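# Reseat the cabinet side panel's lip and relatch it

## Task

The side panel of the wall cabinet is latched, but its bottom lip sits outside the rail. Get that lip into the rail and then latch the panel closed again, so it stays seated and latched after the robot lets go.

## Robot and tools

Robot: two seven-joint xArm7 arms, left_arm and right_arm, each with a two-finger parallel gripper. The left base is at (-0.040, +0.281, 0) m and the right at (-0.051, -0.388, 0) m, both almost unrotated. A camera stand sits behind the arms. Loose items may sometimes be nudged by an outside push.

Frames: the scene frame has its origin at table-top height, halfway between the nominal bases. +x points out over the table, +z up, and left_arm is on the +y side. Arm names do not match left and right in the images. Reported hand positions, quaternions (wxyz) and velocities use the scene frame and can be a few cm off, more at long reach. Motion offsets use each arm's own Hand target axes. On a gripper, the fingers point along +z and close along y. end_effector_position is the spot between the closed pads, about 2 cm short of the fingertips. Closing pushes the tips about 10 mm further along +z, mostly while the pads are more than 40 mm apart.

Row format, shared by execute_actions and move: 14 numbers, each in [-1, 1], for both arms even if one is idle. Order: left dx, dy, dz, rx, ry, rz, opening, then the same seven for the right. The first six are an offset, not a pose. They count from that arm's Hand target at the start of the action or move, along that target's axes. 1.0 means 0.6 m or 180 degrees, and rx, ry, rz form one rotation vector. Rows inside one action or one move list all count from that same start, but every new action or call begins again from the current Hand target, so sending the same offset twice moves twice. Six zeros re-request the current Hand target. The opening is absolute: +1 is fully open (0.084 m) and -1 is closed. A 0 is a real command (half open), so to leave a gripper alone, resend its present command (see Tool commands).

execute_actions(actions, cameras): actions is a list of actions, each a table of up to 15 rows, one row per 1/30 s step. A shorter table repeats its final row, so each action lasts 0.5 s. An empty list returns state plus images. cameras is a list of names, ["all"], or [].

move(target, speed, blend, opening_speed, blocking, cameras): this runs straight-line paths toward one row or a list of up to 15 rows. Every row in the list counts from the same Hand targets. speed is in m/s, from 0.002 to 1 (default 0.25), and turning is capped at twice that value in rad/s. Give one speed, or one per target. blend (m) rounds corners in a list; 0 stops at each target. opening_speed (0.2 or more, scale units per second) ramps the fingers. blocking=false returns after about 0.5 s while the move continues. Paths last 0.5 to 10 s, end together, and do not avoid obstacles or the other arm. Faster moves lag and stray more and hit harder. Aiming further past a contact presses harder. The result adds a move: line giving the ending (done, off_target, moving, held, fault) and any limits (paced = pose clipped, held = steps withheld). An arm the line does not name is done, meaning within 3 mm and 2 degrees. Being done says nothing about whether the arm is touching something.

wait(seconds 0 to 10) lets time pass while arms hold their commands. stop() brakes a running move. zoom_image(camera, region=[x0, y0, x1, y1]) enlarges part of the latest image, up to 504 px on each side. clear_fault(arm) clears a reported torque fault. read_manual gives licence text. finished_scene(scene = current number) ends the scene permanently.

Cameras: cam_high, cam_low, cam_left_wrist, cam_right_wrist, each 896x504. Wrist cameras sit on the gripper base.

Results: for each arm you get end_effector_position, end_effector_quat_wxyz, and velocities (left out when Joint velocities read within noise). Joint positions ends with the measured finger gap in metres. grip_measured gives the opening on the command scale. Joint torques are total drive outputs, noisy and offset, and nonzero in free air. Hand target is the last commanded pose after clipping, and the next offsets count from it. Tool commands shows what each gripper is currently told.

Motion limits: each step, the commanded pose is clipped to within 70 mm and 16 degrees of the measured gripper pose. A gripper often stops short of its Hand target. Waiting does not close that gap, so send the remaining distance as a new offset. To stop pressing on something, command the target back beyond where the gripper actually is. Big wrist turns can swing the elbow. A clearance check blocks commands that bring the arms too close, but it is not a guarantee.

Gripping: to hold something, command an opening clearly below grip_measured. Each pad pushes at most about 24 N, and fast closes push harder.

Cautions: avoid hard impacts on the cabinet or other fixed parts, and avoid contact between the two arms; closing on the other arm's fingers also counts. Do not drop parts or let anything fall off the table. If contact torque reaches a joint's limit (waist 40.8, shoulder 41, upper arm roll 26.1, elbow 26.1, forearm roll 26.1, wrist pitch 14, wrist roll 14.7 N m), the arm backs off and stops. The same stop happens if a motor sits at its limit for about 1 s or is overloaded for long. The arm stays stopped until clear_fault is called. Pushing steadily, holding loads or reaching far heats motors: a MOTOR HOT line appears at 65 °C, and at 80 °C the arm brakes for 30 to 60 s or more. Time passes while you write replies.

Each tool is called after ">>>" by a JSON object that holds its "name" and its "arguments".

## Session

>>> {"name": "execute_actions", "arguments": {"actions": []}}

Scene clock: 0.00 s.
left_arm: end_effector_position=(+0.2971, +0.4607, +0.2414) grip_measured=+1.00 end_effector_quat_wxyz=(-0.400, +0.472, +0.779, -0.101) | right_arm: end_effector_position=(+0.6074, -0.6805, +0.1292) grip_measured=+1.00 end_effector_quat_wxyz=(+0.008, +0.941, -0.298, +0.161)
Joint positions: left_arm=[0.501 0.304 -0.34 1.427 0.457 1.922 -1.924 0.084] | right_arm=[-0.382 0.73 -0.019 1.769 0.052 0.717 0.157 0.084]
Joint velocities: within noise
Joint torques (N m): no reading
Hand target: left_arm +0.2971, +0.4607, +0.2414; -0.400, +0.472, +0.779, -0.101 | right_arm +0.6074, -0.6805, +0.1292; +0.008, +0.941, -0.298, +0.161
Tool commands: left_gripper/opening=+1.0 right_gripper/opening=+1.0

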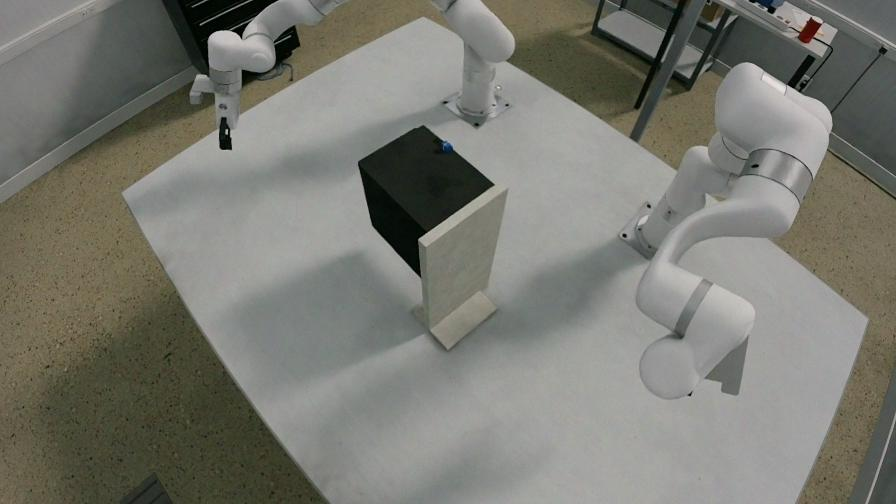

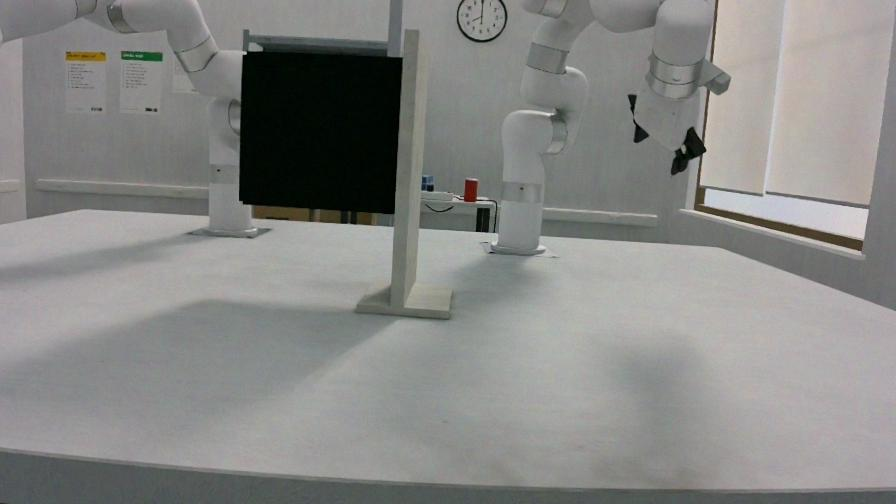

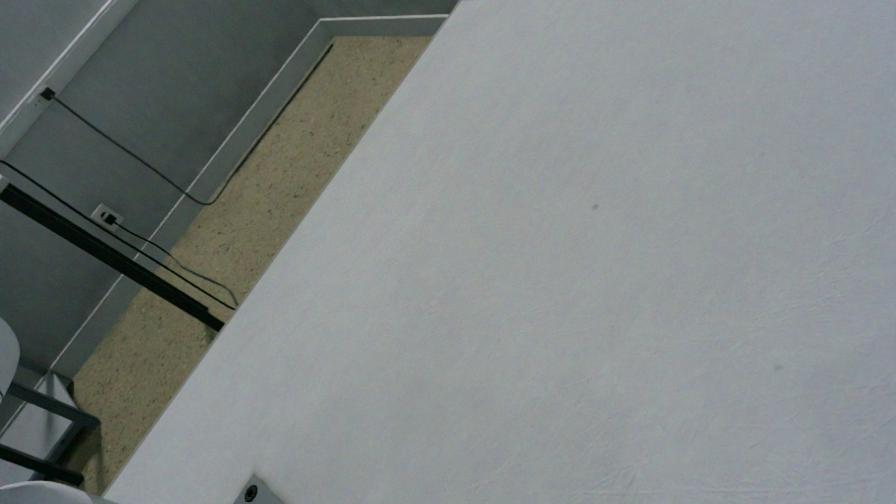

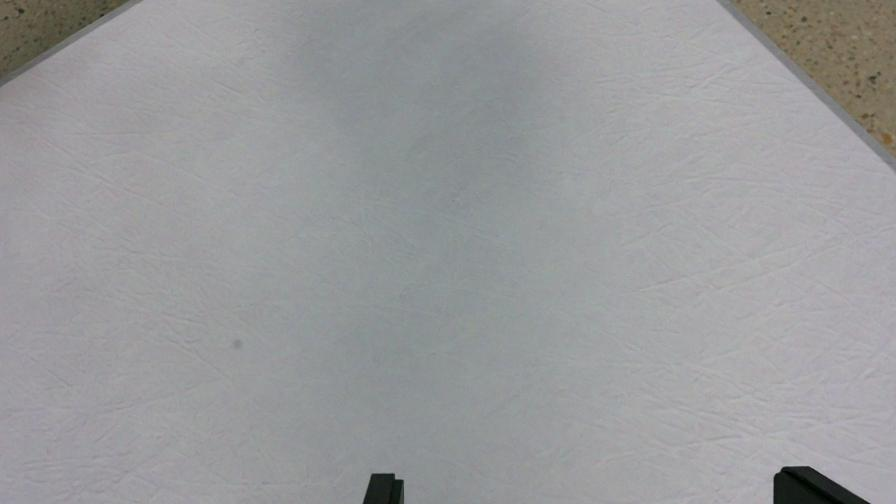

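>>> {"name": "move", "arguments": {"target": [[-0.3,-0.226,-0.056,0.174,-0.346,-0.105,1,-0.470,-0.064,-0.622,0,0,0,0],[-0.599,-0.452,-0.113,0.3485,-0.693,-0.21,1,-0.795,-0.493,-0.761,0.03,0.0157,-0.157,0]], "cameras": ["all"], "speed": 0.35, "blend": 0.05}}

Scene clock: 17.70 s.
left_arm: end_effector_position=(+0.2523, +0.0076, +0.2417) grip_measured=+1.00 end_effector_quat_wxyz=(+0.298, -0.299, +0.641, -0.641) | right_arm: end_effector_position=(+0.2700, -0.1208, +0.4396) grip_measured=-0.01 end_effector_quat_wxyz=(+0.010, +0.980, -0.051, +0.191)
Joint positions: left_arm=[-0.147 -0.831 -0.94 0.085 -3.341 0.813 -2.081 0.084] | right_arm=[-0.037 -0.506 0.656 1.259 0.064 1.365 0.675 0.044]
Joint torques (N m): left_arm=[5.14 6.03 4.3 17.03 -2.17 2.9 1.33] | right_arm=[-3.88 -0.62 -5.08 21.53 -2.17 -0.54 2.27]
Hand target: left_arm +0.2523, +0.0076, +0.2418; +0.298, -0.299, +0.641, -0.641 | right_arm +0.2700, -0.1208, +0.4396; +0.010, +0.980, -0.051, +0.191
Off the commanded pose: left_arm 0.000 m, 0 deg | right_arm 0.000 m, 0 deg.
move: done; limits=paced

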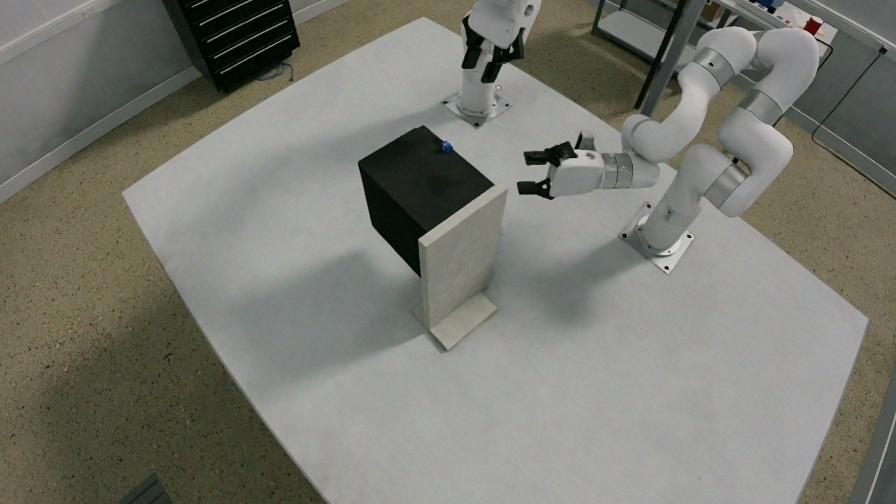

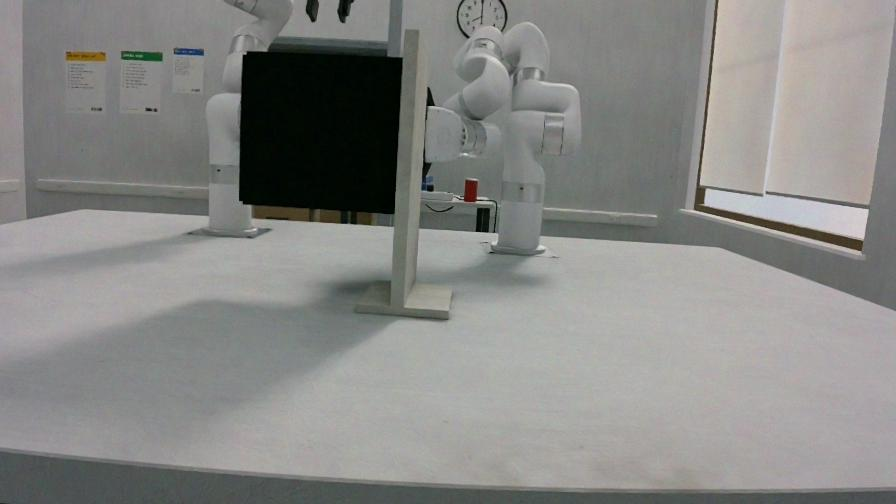

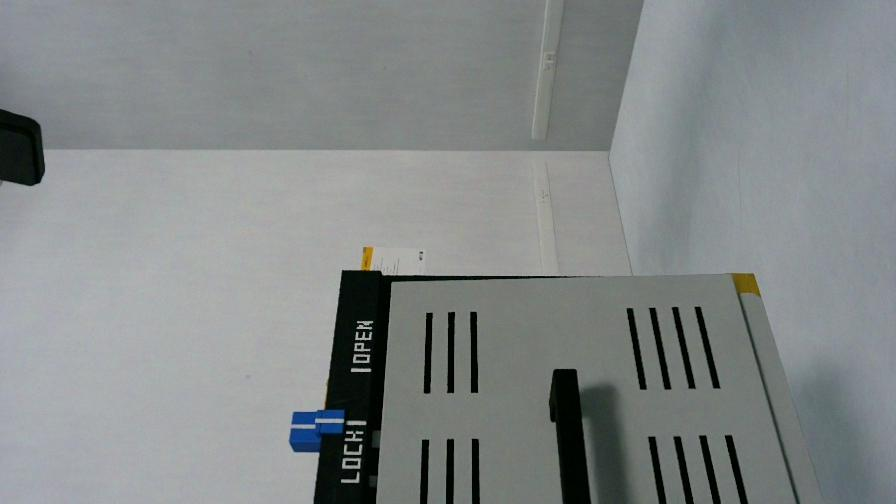

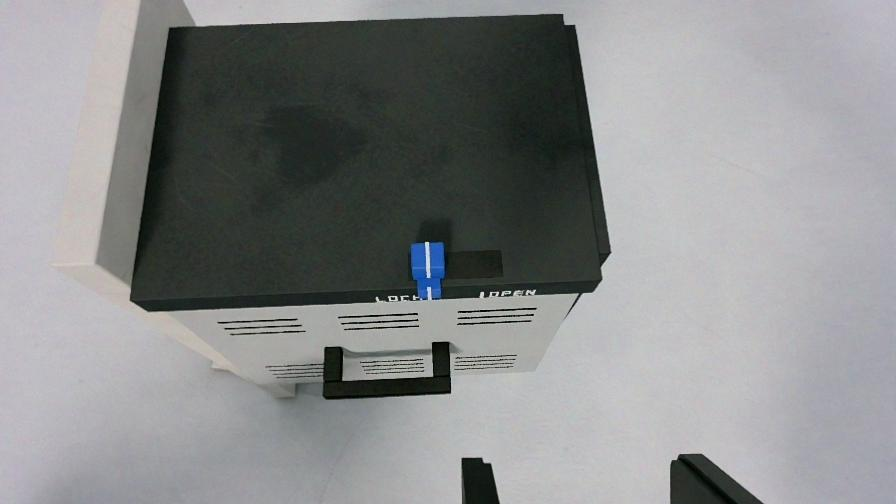

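>>> {"name": "move", "arguments": {"target": [[0.002,0.0128,0.08,0,0,0,1,0.0648,-0.0612,0.0747,0,0.072,0,0],[0.0045,0.0128,0.1543,0,0,0,1,0.0648,-0.0612,0.0747,0,0.072,0,0]], "cameras": ["cam_left_wrist","cam_right_wrist"], "speed": [0.15,0.08], "blend": 0.01}}

Scene clock: 37.97 s.
left_arm: end_effector_position=(+0.3214, -0.0540, +0.2341) grip_measured=+1.00 end_effector_quat_wxyz=(+0.298, -0.299, +0.641, -0.641) | right_arm: end_effector_position=(+0.3263, -0.0898, +0.4126) grip_measured=-0.01 end_effector_quat_wxyz=(+0.016, +0.952, -0.050, +0.300)
Joint positions: left_arm=[0.238 -0.36 -1.096 0.367 -3.276 1.001 -1.819 0.084] | right_arm=[-0.122 -0.466 0.809 1.146 -0.1 1.03 0.816 0.044]
Joint torques (N m): left_arm=[4.95 2.32 2.23 18.33 1.18 3.54 1.19] | right_arm=[-3.94 -0.76 -5.85 16.71 -1.85 -2.67 2.31]
Hand target: left_arm +0.3215, -0.0540, +0.2341; +0.298, -0.299, +0.641, -0.641 | right_arm +0.3263, -0.0898, +0.4126; +0.016, +0.952, -0.050, +0.300
Off the commanded pose: left_arm 0.000 m, 0 deg | right_arm 0.000 m, 0 deg.
move: done
Images, in order (width x height): cam_left_wrist 896x504, cam_right_wrist 896x504.

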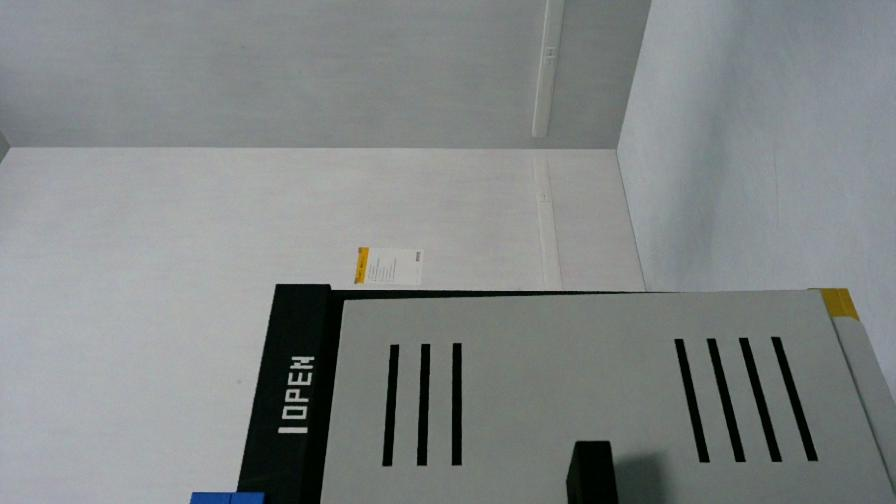

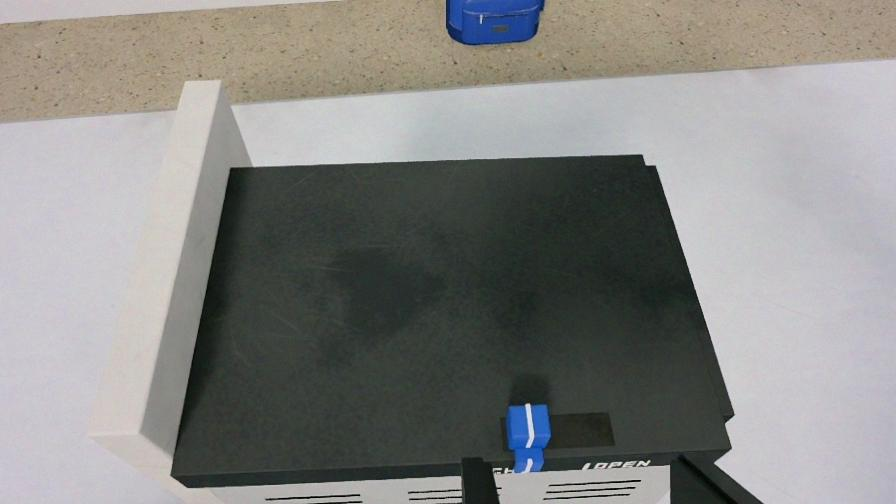

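>>> {"name": "move", "arguments": {"target": [[-0.007,-0.005,0.0083,0,0,0,1,0.0088,-0.0082,0.1225,0,0,0,0],[-0.007,-0.005,0.0083,0,0,0,-0.95,0.0088,-0.0082,0.1225,0,0,0,0],[-0.007,-0.005,0.0083,0,0,0,-0.95,0.0132,0.0633,0.1255,0,0,0,0]], "cameras": ["cam_left_wrist","cam_right_wrist"], "speed": [0.06,0.05,0.04], "opening_speed": 1}}

Scene clock: 54.00 s.
left_arm: end_effector_position=(+0.3280, -0.0540, +0.2372) grip_measured=-0.80 end_effector_quat_wxyz=(+0.298, -0.299, +0.641, -0.641) | right_arm: end_effector_position=(+0.3718, -0.1326, +0.3555) grip_measured=-0.01 end_effector_quat_wxyz=(+0.016, +0.952, -0.049, +0.300)
Joint positions: left_arm=[0.254 -0.348 -1.089 0.383 -3.253 0.995 -1.819 0.009] | right_arm=[-0.161 -0.422 0.759 0.975 -0.129 0.809 0.766 0.044]
Joint torques (N m): left_arm=[0.66 -7.85 10.56 17.92 -1.95 2.65 -0.52] | right_arm=[-0.96 -11.56 -16.34 15.27 0.55 -1.16 -1.97]
Hand target: left_arm +0.3280, -0.0540, +0.2371; +0.298, -0.299, +0.641, -0.641 | right_arm +0.3718, -0.1327, +0.3555; +0.016, +0.952, -0.050, +0.300
Off the commanded pose: left_arm 0.000 m, 0 deg | right_arm 0.000 m, 0 deg.
move: done
Images, in order (width x height): cam_left_wrist 896x504, cam_right_wrist 896x504.

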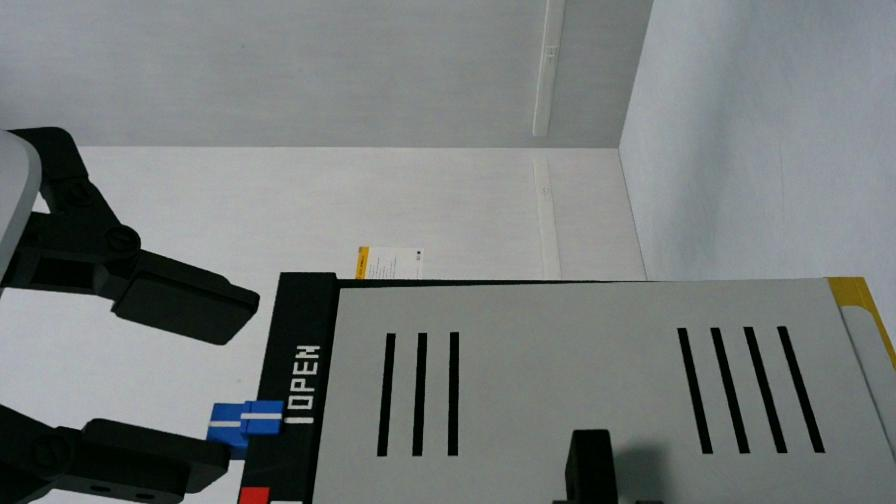

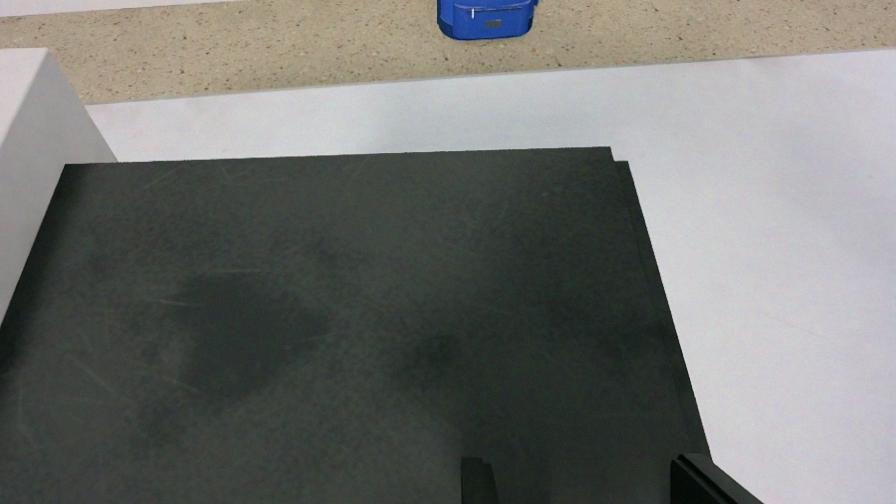

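>>> {"name": "move", "arguments": {"target": [[0.0671,0,-0.0851,0,0,0,-1,0,-0.006,-0.08,0,0,0,0],[0.0475,-0.0205,-0.0602,0.0802,0,0.0634,-1,-0.0602,-0.0262,-0.1937,0,-0.072,0,0]], "cameras": ["cam_left_wrist","cam_right_wrist"], "speed": [0.08,0.12], "blend": 0.01}}

>>> {"name": "zoom_image", "arguments": {"camera": "cam_right_wrist", "region": [130, 320, 330, 470]}}

>>> {"name": "zoom_image", "arguments": {"camera": "cam_right_wrist", "region": [400, 320, 600, 470]}}

Scene clock: 69.70 s.
left_arm: end_effector_position=(+0.2820, -0.0526, +0.2495) grip_measured=-0.80 end_effector_quat_wxyz=(-0.396, +0.194, -0.582, +0.684) | right_arm: end_effector_position=(+0.2777, -0.1071, +0.4300) grip_measured=-0.01 end_effector_quat_wxyz=(+0.010, +0.980, -0.051, +0.191)
Joint positions: left_arm=[0.373 -0.379 -1.409 0.232 -3.499 1.424 -1.626 0.009] | right_arm=[-0.051 -0.463 0.701 1.268 0.045 1.335 0.712 0.044]
Joint torques (N m): left_arm=[5.16 4.69 3.35 17.22 1.03 5.28 1.29] | right_arm=[3.34 -1.07 -5.09 21.9 1.69 -0.47 2.29]
Hand target: left_arm +0.2820, -0.0526, +0.2494; -0.396, +0.194, -0.582, +0.684 | right_arm +0.2777, -0.1071, +0.4300; +0.010, +0.980, -0.051, +0.191
Off the commanded pose: left_arm 0.000 m, 0 deg | right_arm 0.000 m, 0 deg.
move: done
Images, in order (width x height): cam_left_wrist 896x504, cam_right_wrist 896x504.

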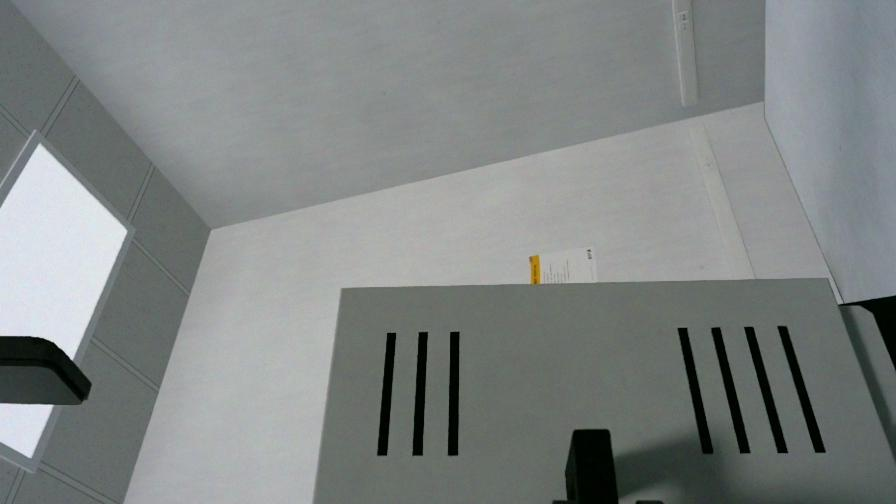

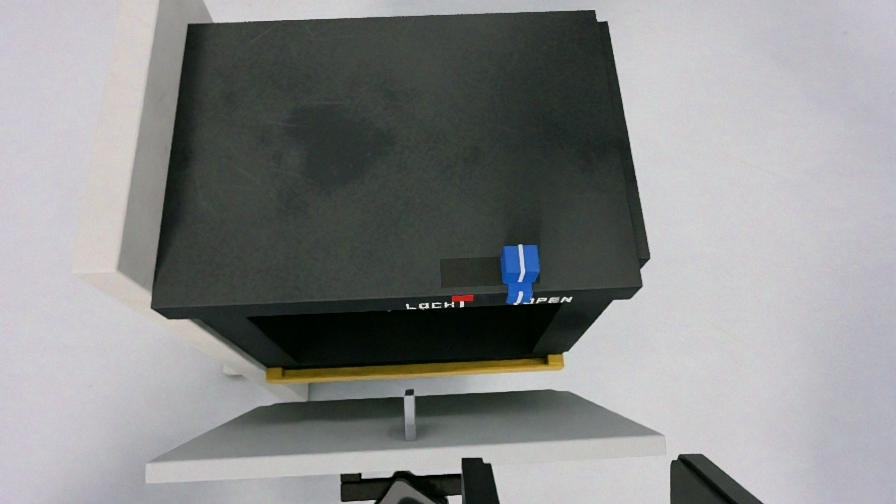

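Scaled by 2.520 from the camera's 896x504 image, which has a finer 1280x720 frame.

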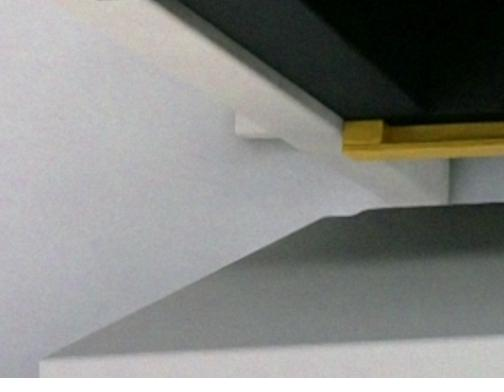

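Scaled by 2.520 from the camera's 896x504 image, which has a finer 1280x720 frame.

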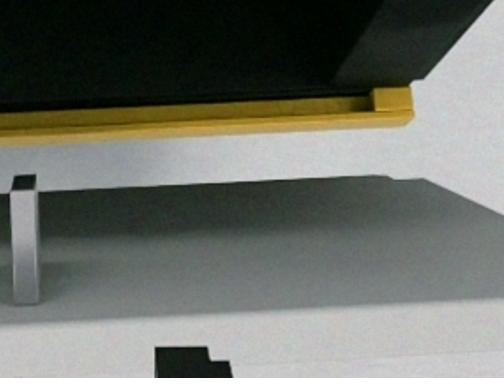

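>>> {"name": "move", "arguments": {"target": [[-0.0202,0.0266,0.0255,0,0,0,-1,0,0,0,0,0,0,0],[-0.0172,0.0409,0.0218,0,0,0,-1,0,0,0,0,0,0,0]], "cameras": ["cam_left_wrist","cam_right_wrist"], "speed": [0.08,0.04]}}

>>> {"name": "zoom_image", "arguments": {"camera": "cam_right_wrist", "region": [240, 335, 360, 395]}}

>>> {"name": "zoom_image", "arguments": {"camera": "cam_right_wrist", "region": [480, 335, 600, 395]}}

>>> {"name": "zoom_image", "arguments": {"camera": "cam_left_wrist", "region": [740, 230, 896, 400]}}

Scene clock: 82.77 s.
left_arm: end_effector_position=(+0.3055, -0.0533, +0.2314) grip_measured=-0.80 end_effector_quat_wxyz=(-0.395, +0.194, -0.582, +0.683) | right_arm: end_effector_position=(+0.2777, -0.1071, +0.4300) grip_measured=-0.01 end_effector_quat_wxyz=(+0.010, +0.980, -0.051, +0.191)
Joint positions: left_arm=[0.842 -0.267 -1.769 0.281 -3.392 1.541 -1.572 0.009] | right_arm=[-0.051 -0.463 0.701 1.268 0.045 1.335 0.712 0.044]
Joint torques (N m): left_arm=[5.34 0.56 1.87 16.78 -2.14 5.51 -1.35] | right_arm=[1.33 -1.37 -5.23 21.74 0.51 -0.54 2.31]
Hand target: left_arm +0.3055, -0.0533, +0.2314; -0.396, +0.194, -0.582, +0.684 | right_arm +0.2777, -0.1071, +0.4300; +0.010, +0.980, -0.051, +0.191
Off the commanded pose: left_arm 0.000 m, 0 deg | right_arm 0.000 m, 0 deg.
move: done
Images, in order (width x height): cam_left_wrist 896x504, cam_right_wrist 896x504.

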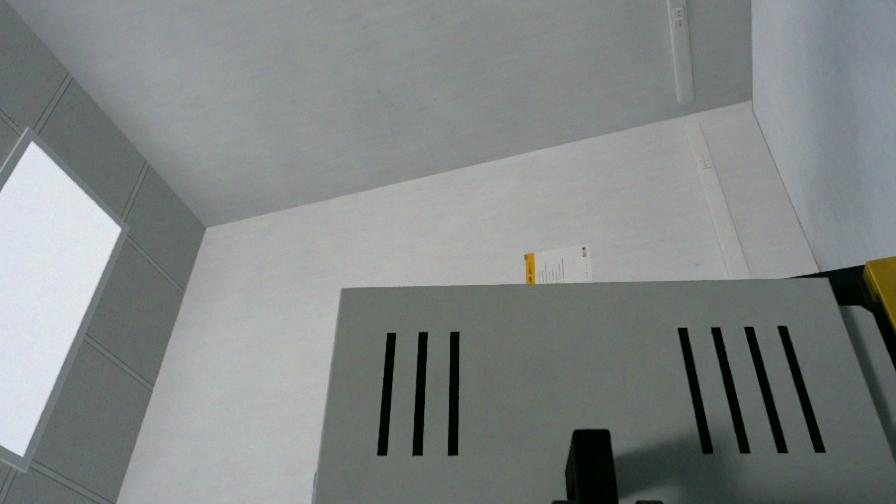

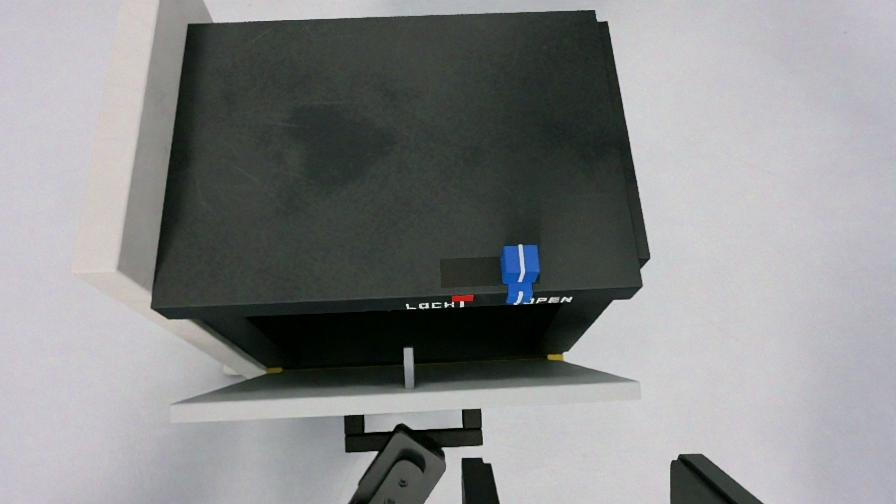

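Scaled by 4.200 from the camera's 896x504 image, which has a finer 1280x720 frame.

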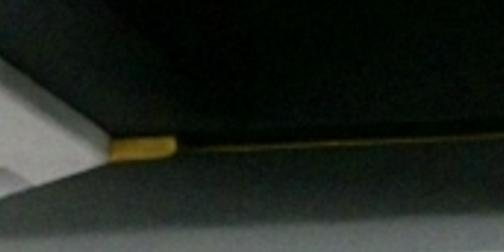

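Scaled by 4.200 from the camera's 896x504 image, which has a finer 1280x720 frame.

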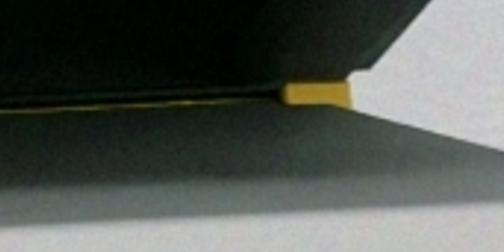

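Scaled by 2.965 from the camera's 896x504 image, which has a finer 1280x720 frame.

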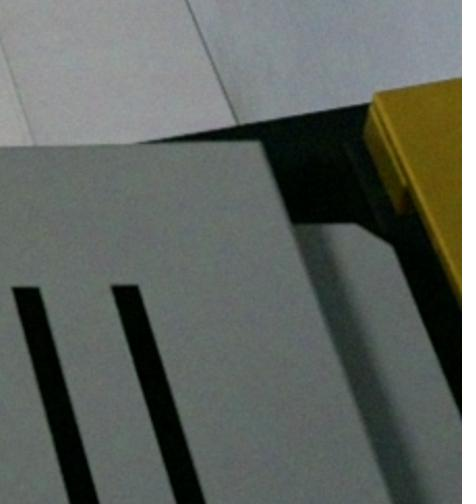

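>>> {"name": "move", "arguments": {"target": [0.0009,0.0118,-0.0012,0,0,0,-1,0,0,0,0,0,0,0], "cameras": ["cam_left_wrist"], "speed": 0.04}}

>>> {"name": "zoom_image", "arguments": {"camera": "cam_left_wrist", "region": [740, 230, 896, 400]}}

Scene clock: 87.27 s.
left_arm: end_effector_position=(+0.3069, -0.0533, +0.2244) grip_measured=-0.80 end_effector_quat_wxyz=(-0.396, +0.194, -0.582, +0.684) | right_arm: end_effector_position=(+0.2777, -0.1071, +0.4300) grip_measured=-0.01 end_effector_quat_wxyz=(+0.010, +0.980, -0.051, +0.191)
Joint positions: left_arm=[0.926 -0.325 -1.872 0.291 -3.427 1.558 -1.62 0.009] | right_arm=[-0.051 -0.463 0.701 1.268 0.045 1.335 0.712 0.044]
Joint torques (N m): left_arm=[5.63 2.07 2.96 15.76 -2.23 5.35 -1.18] | right_arm=[0.44 -1.19 -5.67 21.65 -0.7 -0.81 2.32]
Hand target: left_arm +0.3069, -0.0534, +0.2244; -0.396, +0.194, -0.582, +0.684 | right_arm +0.2777, -0.1071, +0.4300; +0.010, +0.980, -0.051, +0.191
Off the commanded pose: left_arm 0.000 m, 0 deg | right_arm 0.000 m, 0 deg.
move: done
Images, in order (width x height): cam_left_wrist 896x504.

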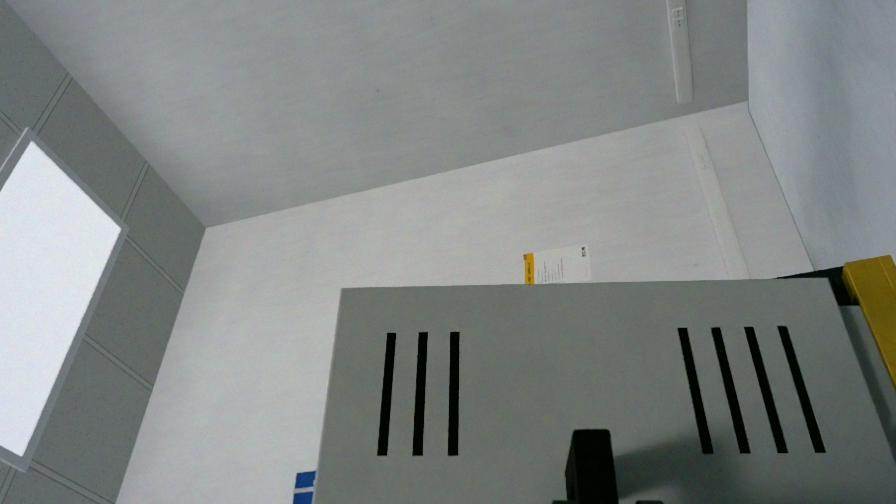

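Scaled by 2.965 from the camera's 896x504 image, which has a finer 1280x720 frame.

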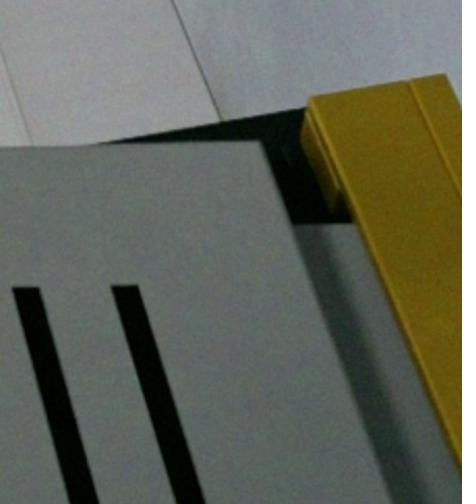

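>>> {"name": "move", "arguments": {"target": [[-0.013,0.0036,0.0163,-0.0328,0,-0.0259,-1,0,0,0,0,0,0,0],[-0.0274,0.0032,0.0346,-0.0655,0,-0.0518,-1,0,0,0,0,0,0,0]], "cameras": ["cam_left_wrist","cam_right_wrist"], "speed": 0.035}}

>>> {"name": "zoom_image", "arguments": {"camera": "cam_left_wrist", "region": [740, 230, 896, 400]}}

Scene clock: 97.93 s.
left_arm: end_effector_position=(+0.3326, -0.0541, +0.2309) grip_measured=-0.80 end_effector_quat_wxyz=(+0.317, -0.280, +0.631, -0.650) | right_arm: end_effector_position=(+0.2777, -0.1071, +0.4300) grip_measured=-0.01 end_effector_quat_wxyz=(+0.010, +0.980, -0.051, +0.191)
Joint positions: left_arm=[0.451 -0.34 -1.29 0.375 -3.275 1.111 -1.798 0.009] | right_arm=[-0.051 -0.463 0.701 1.268 0.045 1.335 0.712 0.044]
Joint torques (N m): left_arm=[-3.73 -0.05 8.21 13.99 1.96 -5.31 -1.47] | right_arm=[-0.09 -1.55 -7.17 21.82 -0.57 -0.61 2.38]
Hand target: left_arm +0.3326, -0.0541, +0.2309; +0.317, -0.280, +0.631, -0.650 | right_arm +0.2777, -0.1071, +0.4300; +0.010, +0.980, -0.051, +0.191
Off the commanded pose: left_arm 0.000 m, 0 deg | right_arm 0.000 m, 0 deg.
move: done
Images, in order (width x height): cam_left_wrist 896x504, cam_right_wrist 896x504.

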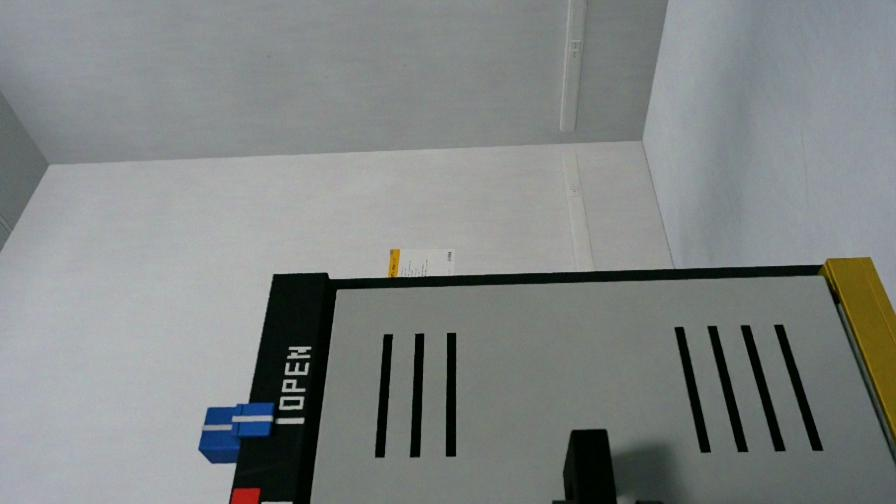

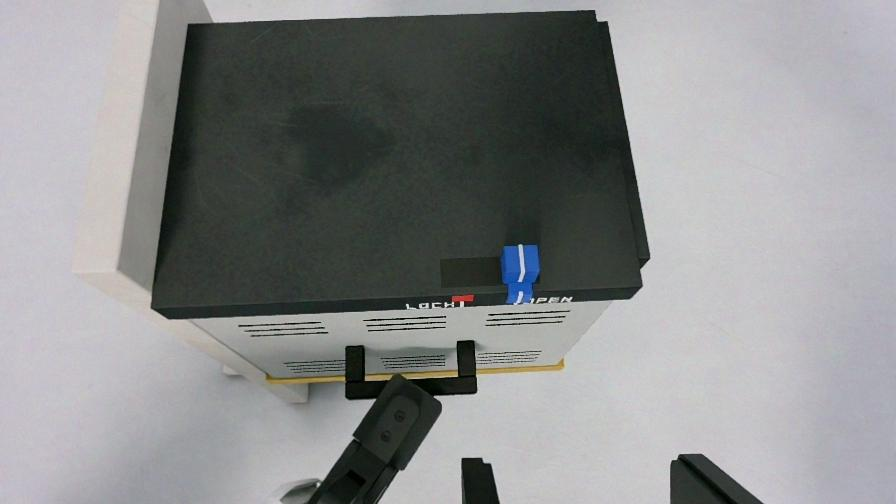

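Scaled by 2.965 from the camera's 896x504 image, which has a finer 1280x720 frame.

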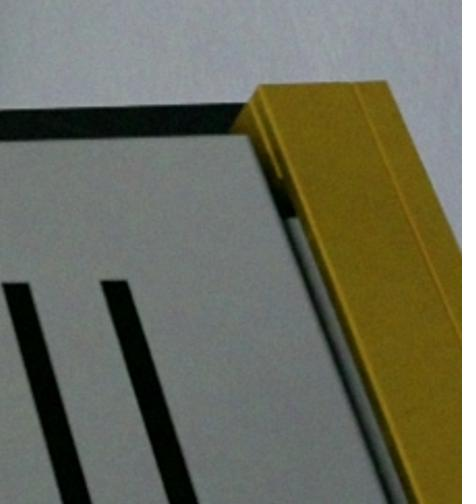

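>>> {"name": "move", "arguments": {"target": [[0,0.002,0,0,0,0,-0.9,0.084,0.0092,0.1068,0,0.072,0,0],[0,0.002,0,0,0,0,-0.9,0.1,0.0095,0.1745,0,0.072,0,0],[0,0.002,0,0,0,0,-0.9,0.0946,-0.068,0.1723,0,0.072,0,0]], "cameras": ["cam_left_wrist","cam_right_wrist"], "speed": [0.12,0.06,0.04]}}

>>> {"name": "zoom_image", "arguments": {"camera": "cam_left_wrist", "region": [100, 360, 360, 504]}}

Scene clock: 109.70 s.
left_arm: end_effector_position=(+0.3327, -0.0541, +0.2298) grip_measured=-0.80 end_effector_quat_wxyz=(+0.317, -0.280, +0.631, -0.650) | right_arm: end_effector_position=(+0.3729, -0.0762, +0.3554) grip_measured=-0.01 end_effector_quat_wxyz=(+0.016, +0.952, -0.050, +0.300)
Joint positions: left_arm=[0.458 -0.333 -1.296 0.374 -3.275 1.117 -1.793 0.009] | right_arm=[-0.246 -0.288 0.96 1.12 -0.261 0.872 0.948 0.044]
Joint torques (N m): left_arm=[-1.73 12.79 1.02 -3.49 2.65 -8.19 1.01] | right_arm=[1.89 -1.02 5.66 25.27 0.38 -3.12 2.52]
Hand target: left_arm +0.3327, -0.0541, +0.2297; +0.317, -0.280, +0.631, -0.650 | right_arm +0.3728, -0.0760, +0.3554; +0.016, +0.952, -0.050, +0.300
Off the commanded pose: left_arm 0.000 m, 0 deg | right_arm 0.000 m, 0 deg.
move: done
Images, in order (width x height): cam_left_wrist 896x504, cam_right_wrist 896x504.

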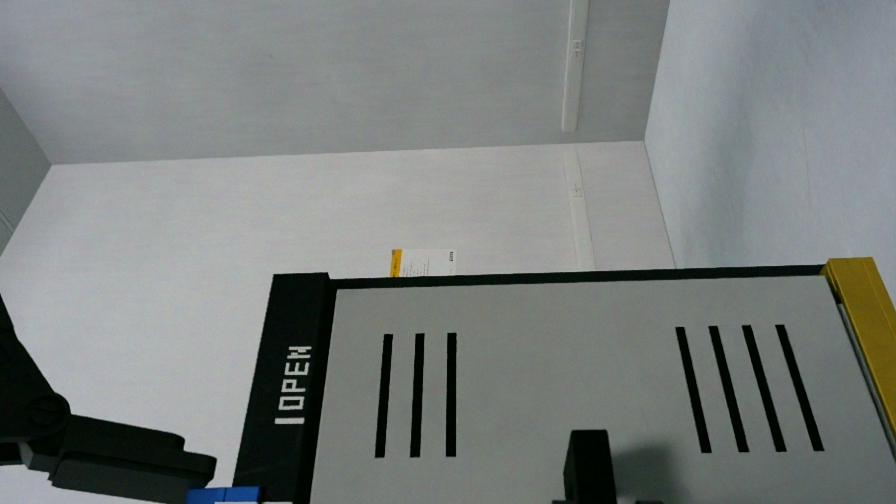

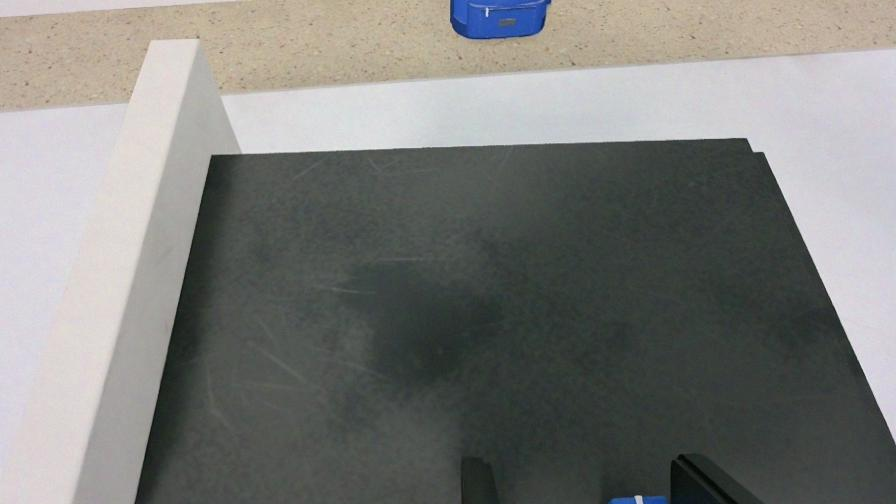

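Scaled by 1.938 from the camera's 896x504 image, which has a finer 1280x720 frame.

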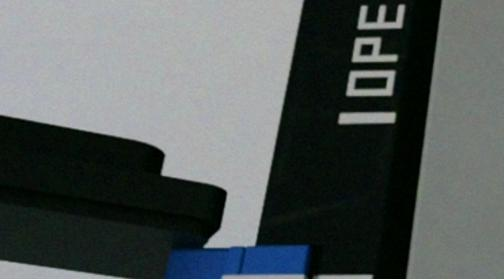

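>>> {"name": "move", "arguments": {"target": [[0,0,0,0,0,0,-0.9,0,-0.0015,0,0,0,0,0],[0,0,0,0,0,0,-0.9,0,0.011,0,0,0,0,0],[0,0,0,0,0,0,0.2,0,0.011,-0.13,0,0,0,0],[0,0,-0.16,0,0,0,0.2,0,0.011,-0.13,0,0,0,0]], "cameras": ["cam_left_wrist","cam_right_wrist"], "speed": [0.04,0.04,0.12,0.12]}}

>>> {"name": "zoom_image", "arguments": {"camera": "cam_left_wrist", "region": [240, 360, 440, 504]}}

Scene clock: 116.63 s.
left_arm: end_effector_position=(+0.2594, +0.0077, +0.2253) grip_measured=+0.19 end_effector_quat_wxyz=(+0.317, -0.280, +0.631, -0.650) | right_arm: end_effector_position=(+0.3277, -0.0779, +0.4193) grip_measured=-0.01 end_effector_quat_wxyz=(+0.016, +0.952, -0.050, +0.300)
Joint positions: left_arm=[0.009 -0.742 -1.127 0.071 -3.434 1.011 -2.043 0.052] | right_arm=[-0.148 -0.432 0.853 1.201 -0.122 1.056 0.843 0.044]
Joint torques (N m): left_arm=[-5.68 -3.2 13.09 9.24 -1.93 0.58 -1.32] | right_arm=[4.03 -7.42 -9.98 22.57 1.36 -0.47 -2.04]
Hand target: left_arm +0.2593, +0.0077, +0.2253; +0.317, -0.280, +0.631, -0.650 | right_arm +0.3277, -0.0779, +0.4193; +0.016, +0.952, -0.050, +0.300
Off the commanded pose: left_arm 0.000 m, 0 deg | right_arm 0.000 m, 0 deg.
move: done
Images, in order (width x height): cam_left_wrist 896x504, cam_right_wrist 896x504.

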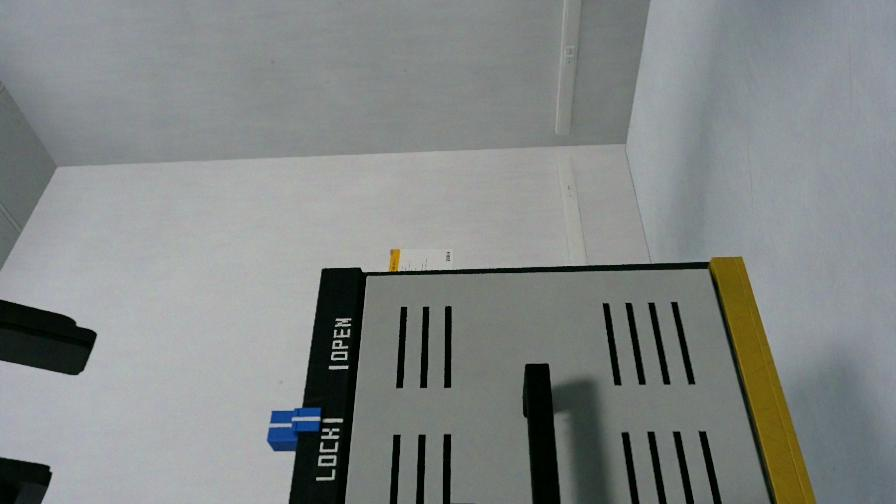

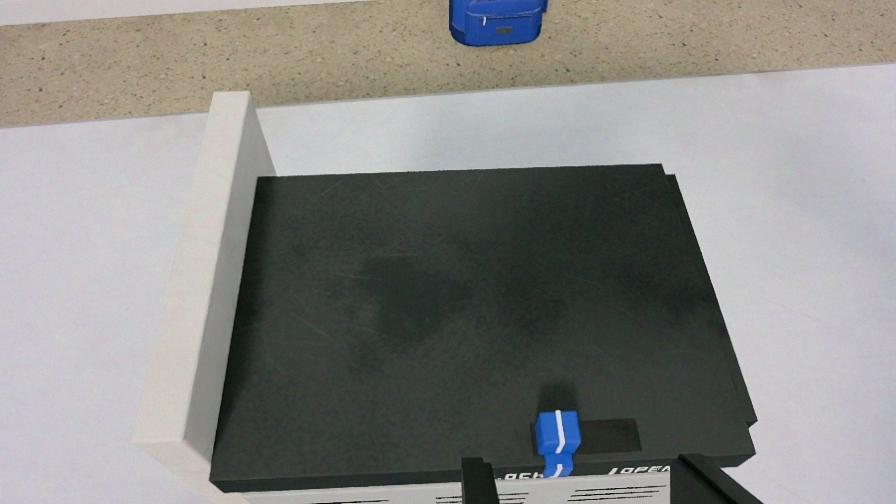

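Scaled by 2.520 from the camera's 896x504 image, which has a finer 1280x720 frame.

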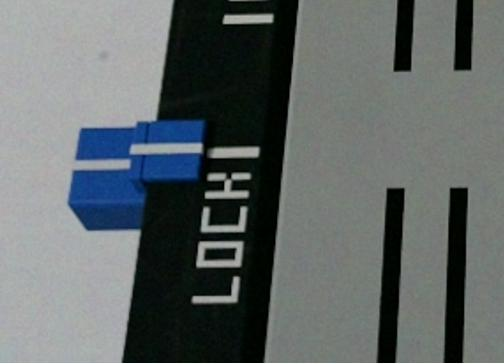

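>>> {"name": "finished_scene", "arguments": {"scene": 2}}

The scene is finished: the task was done.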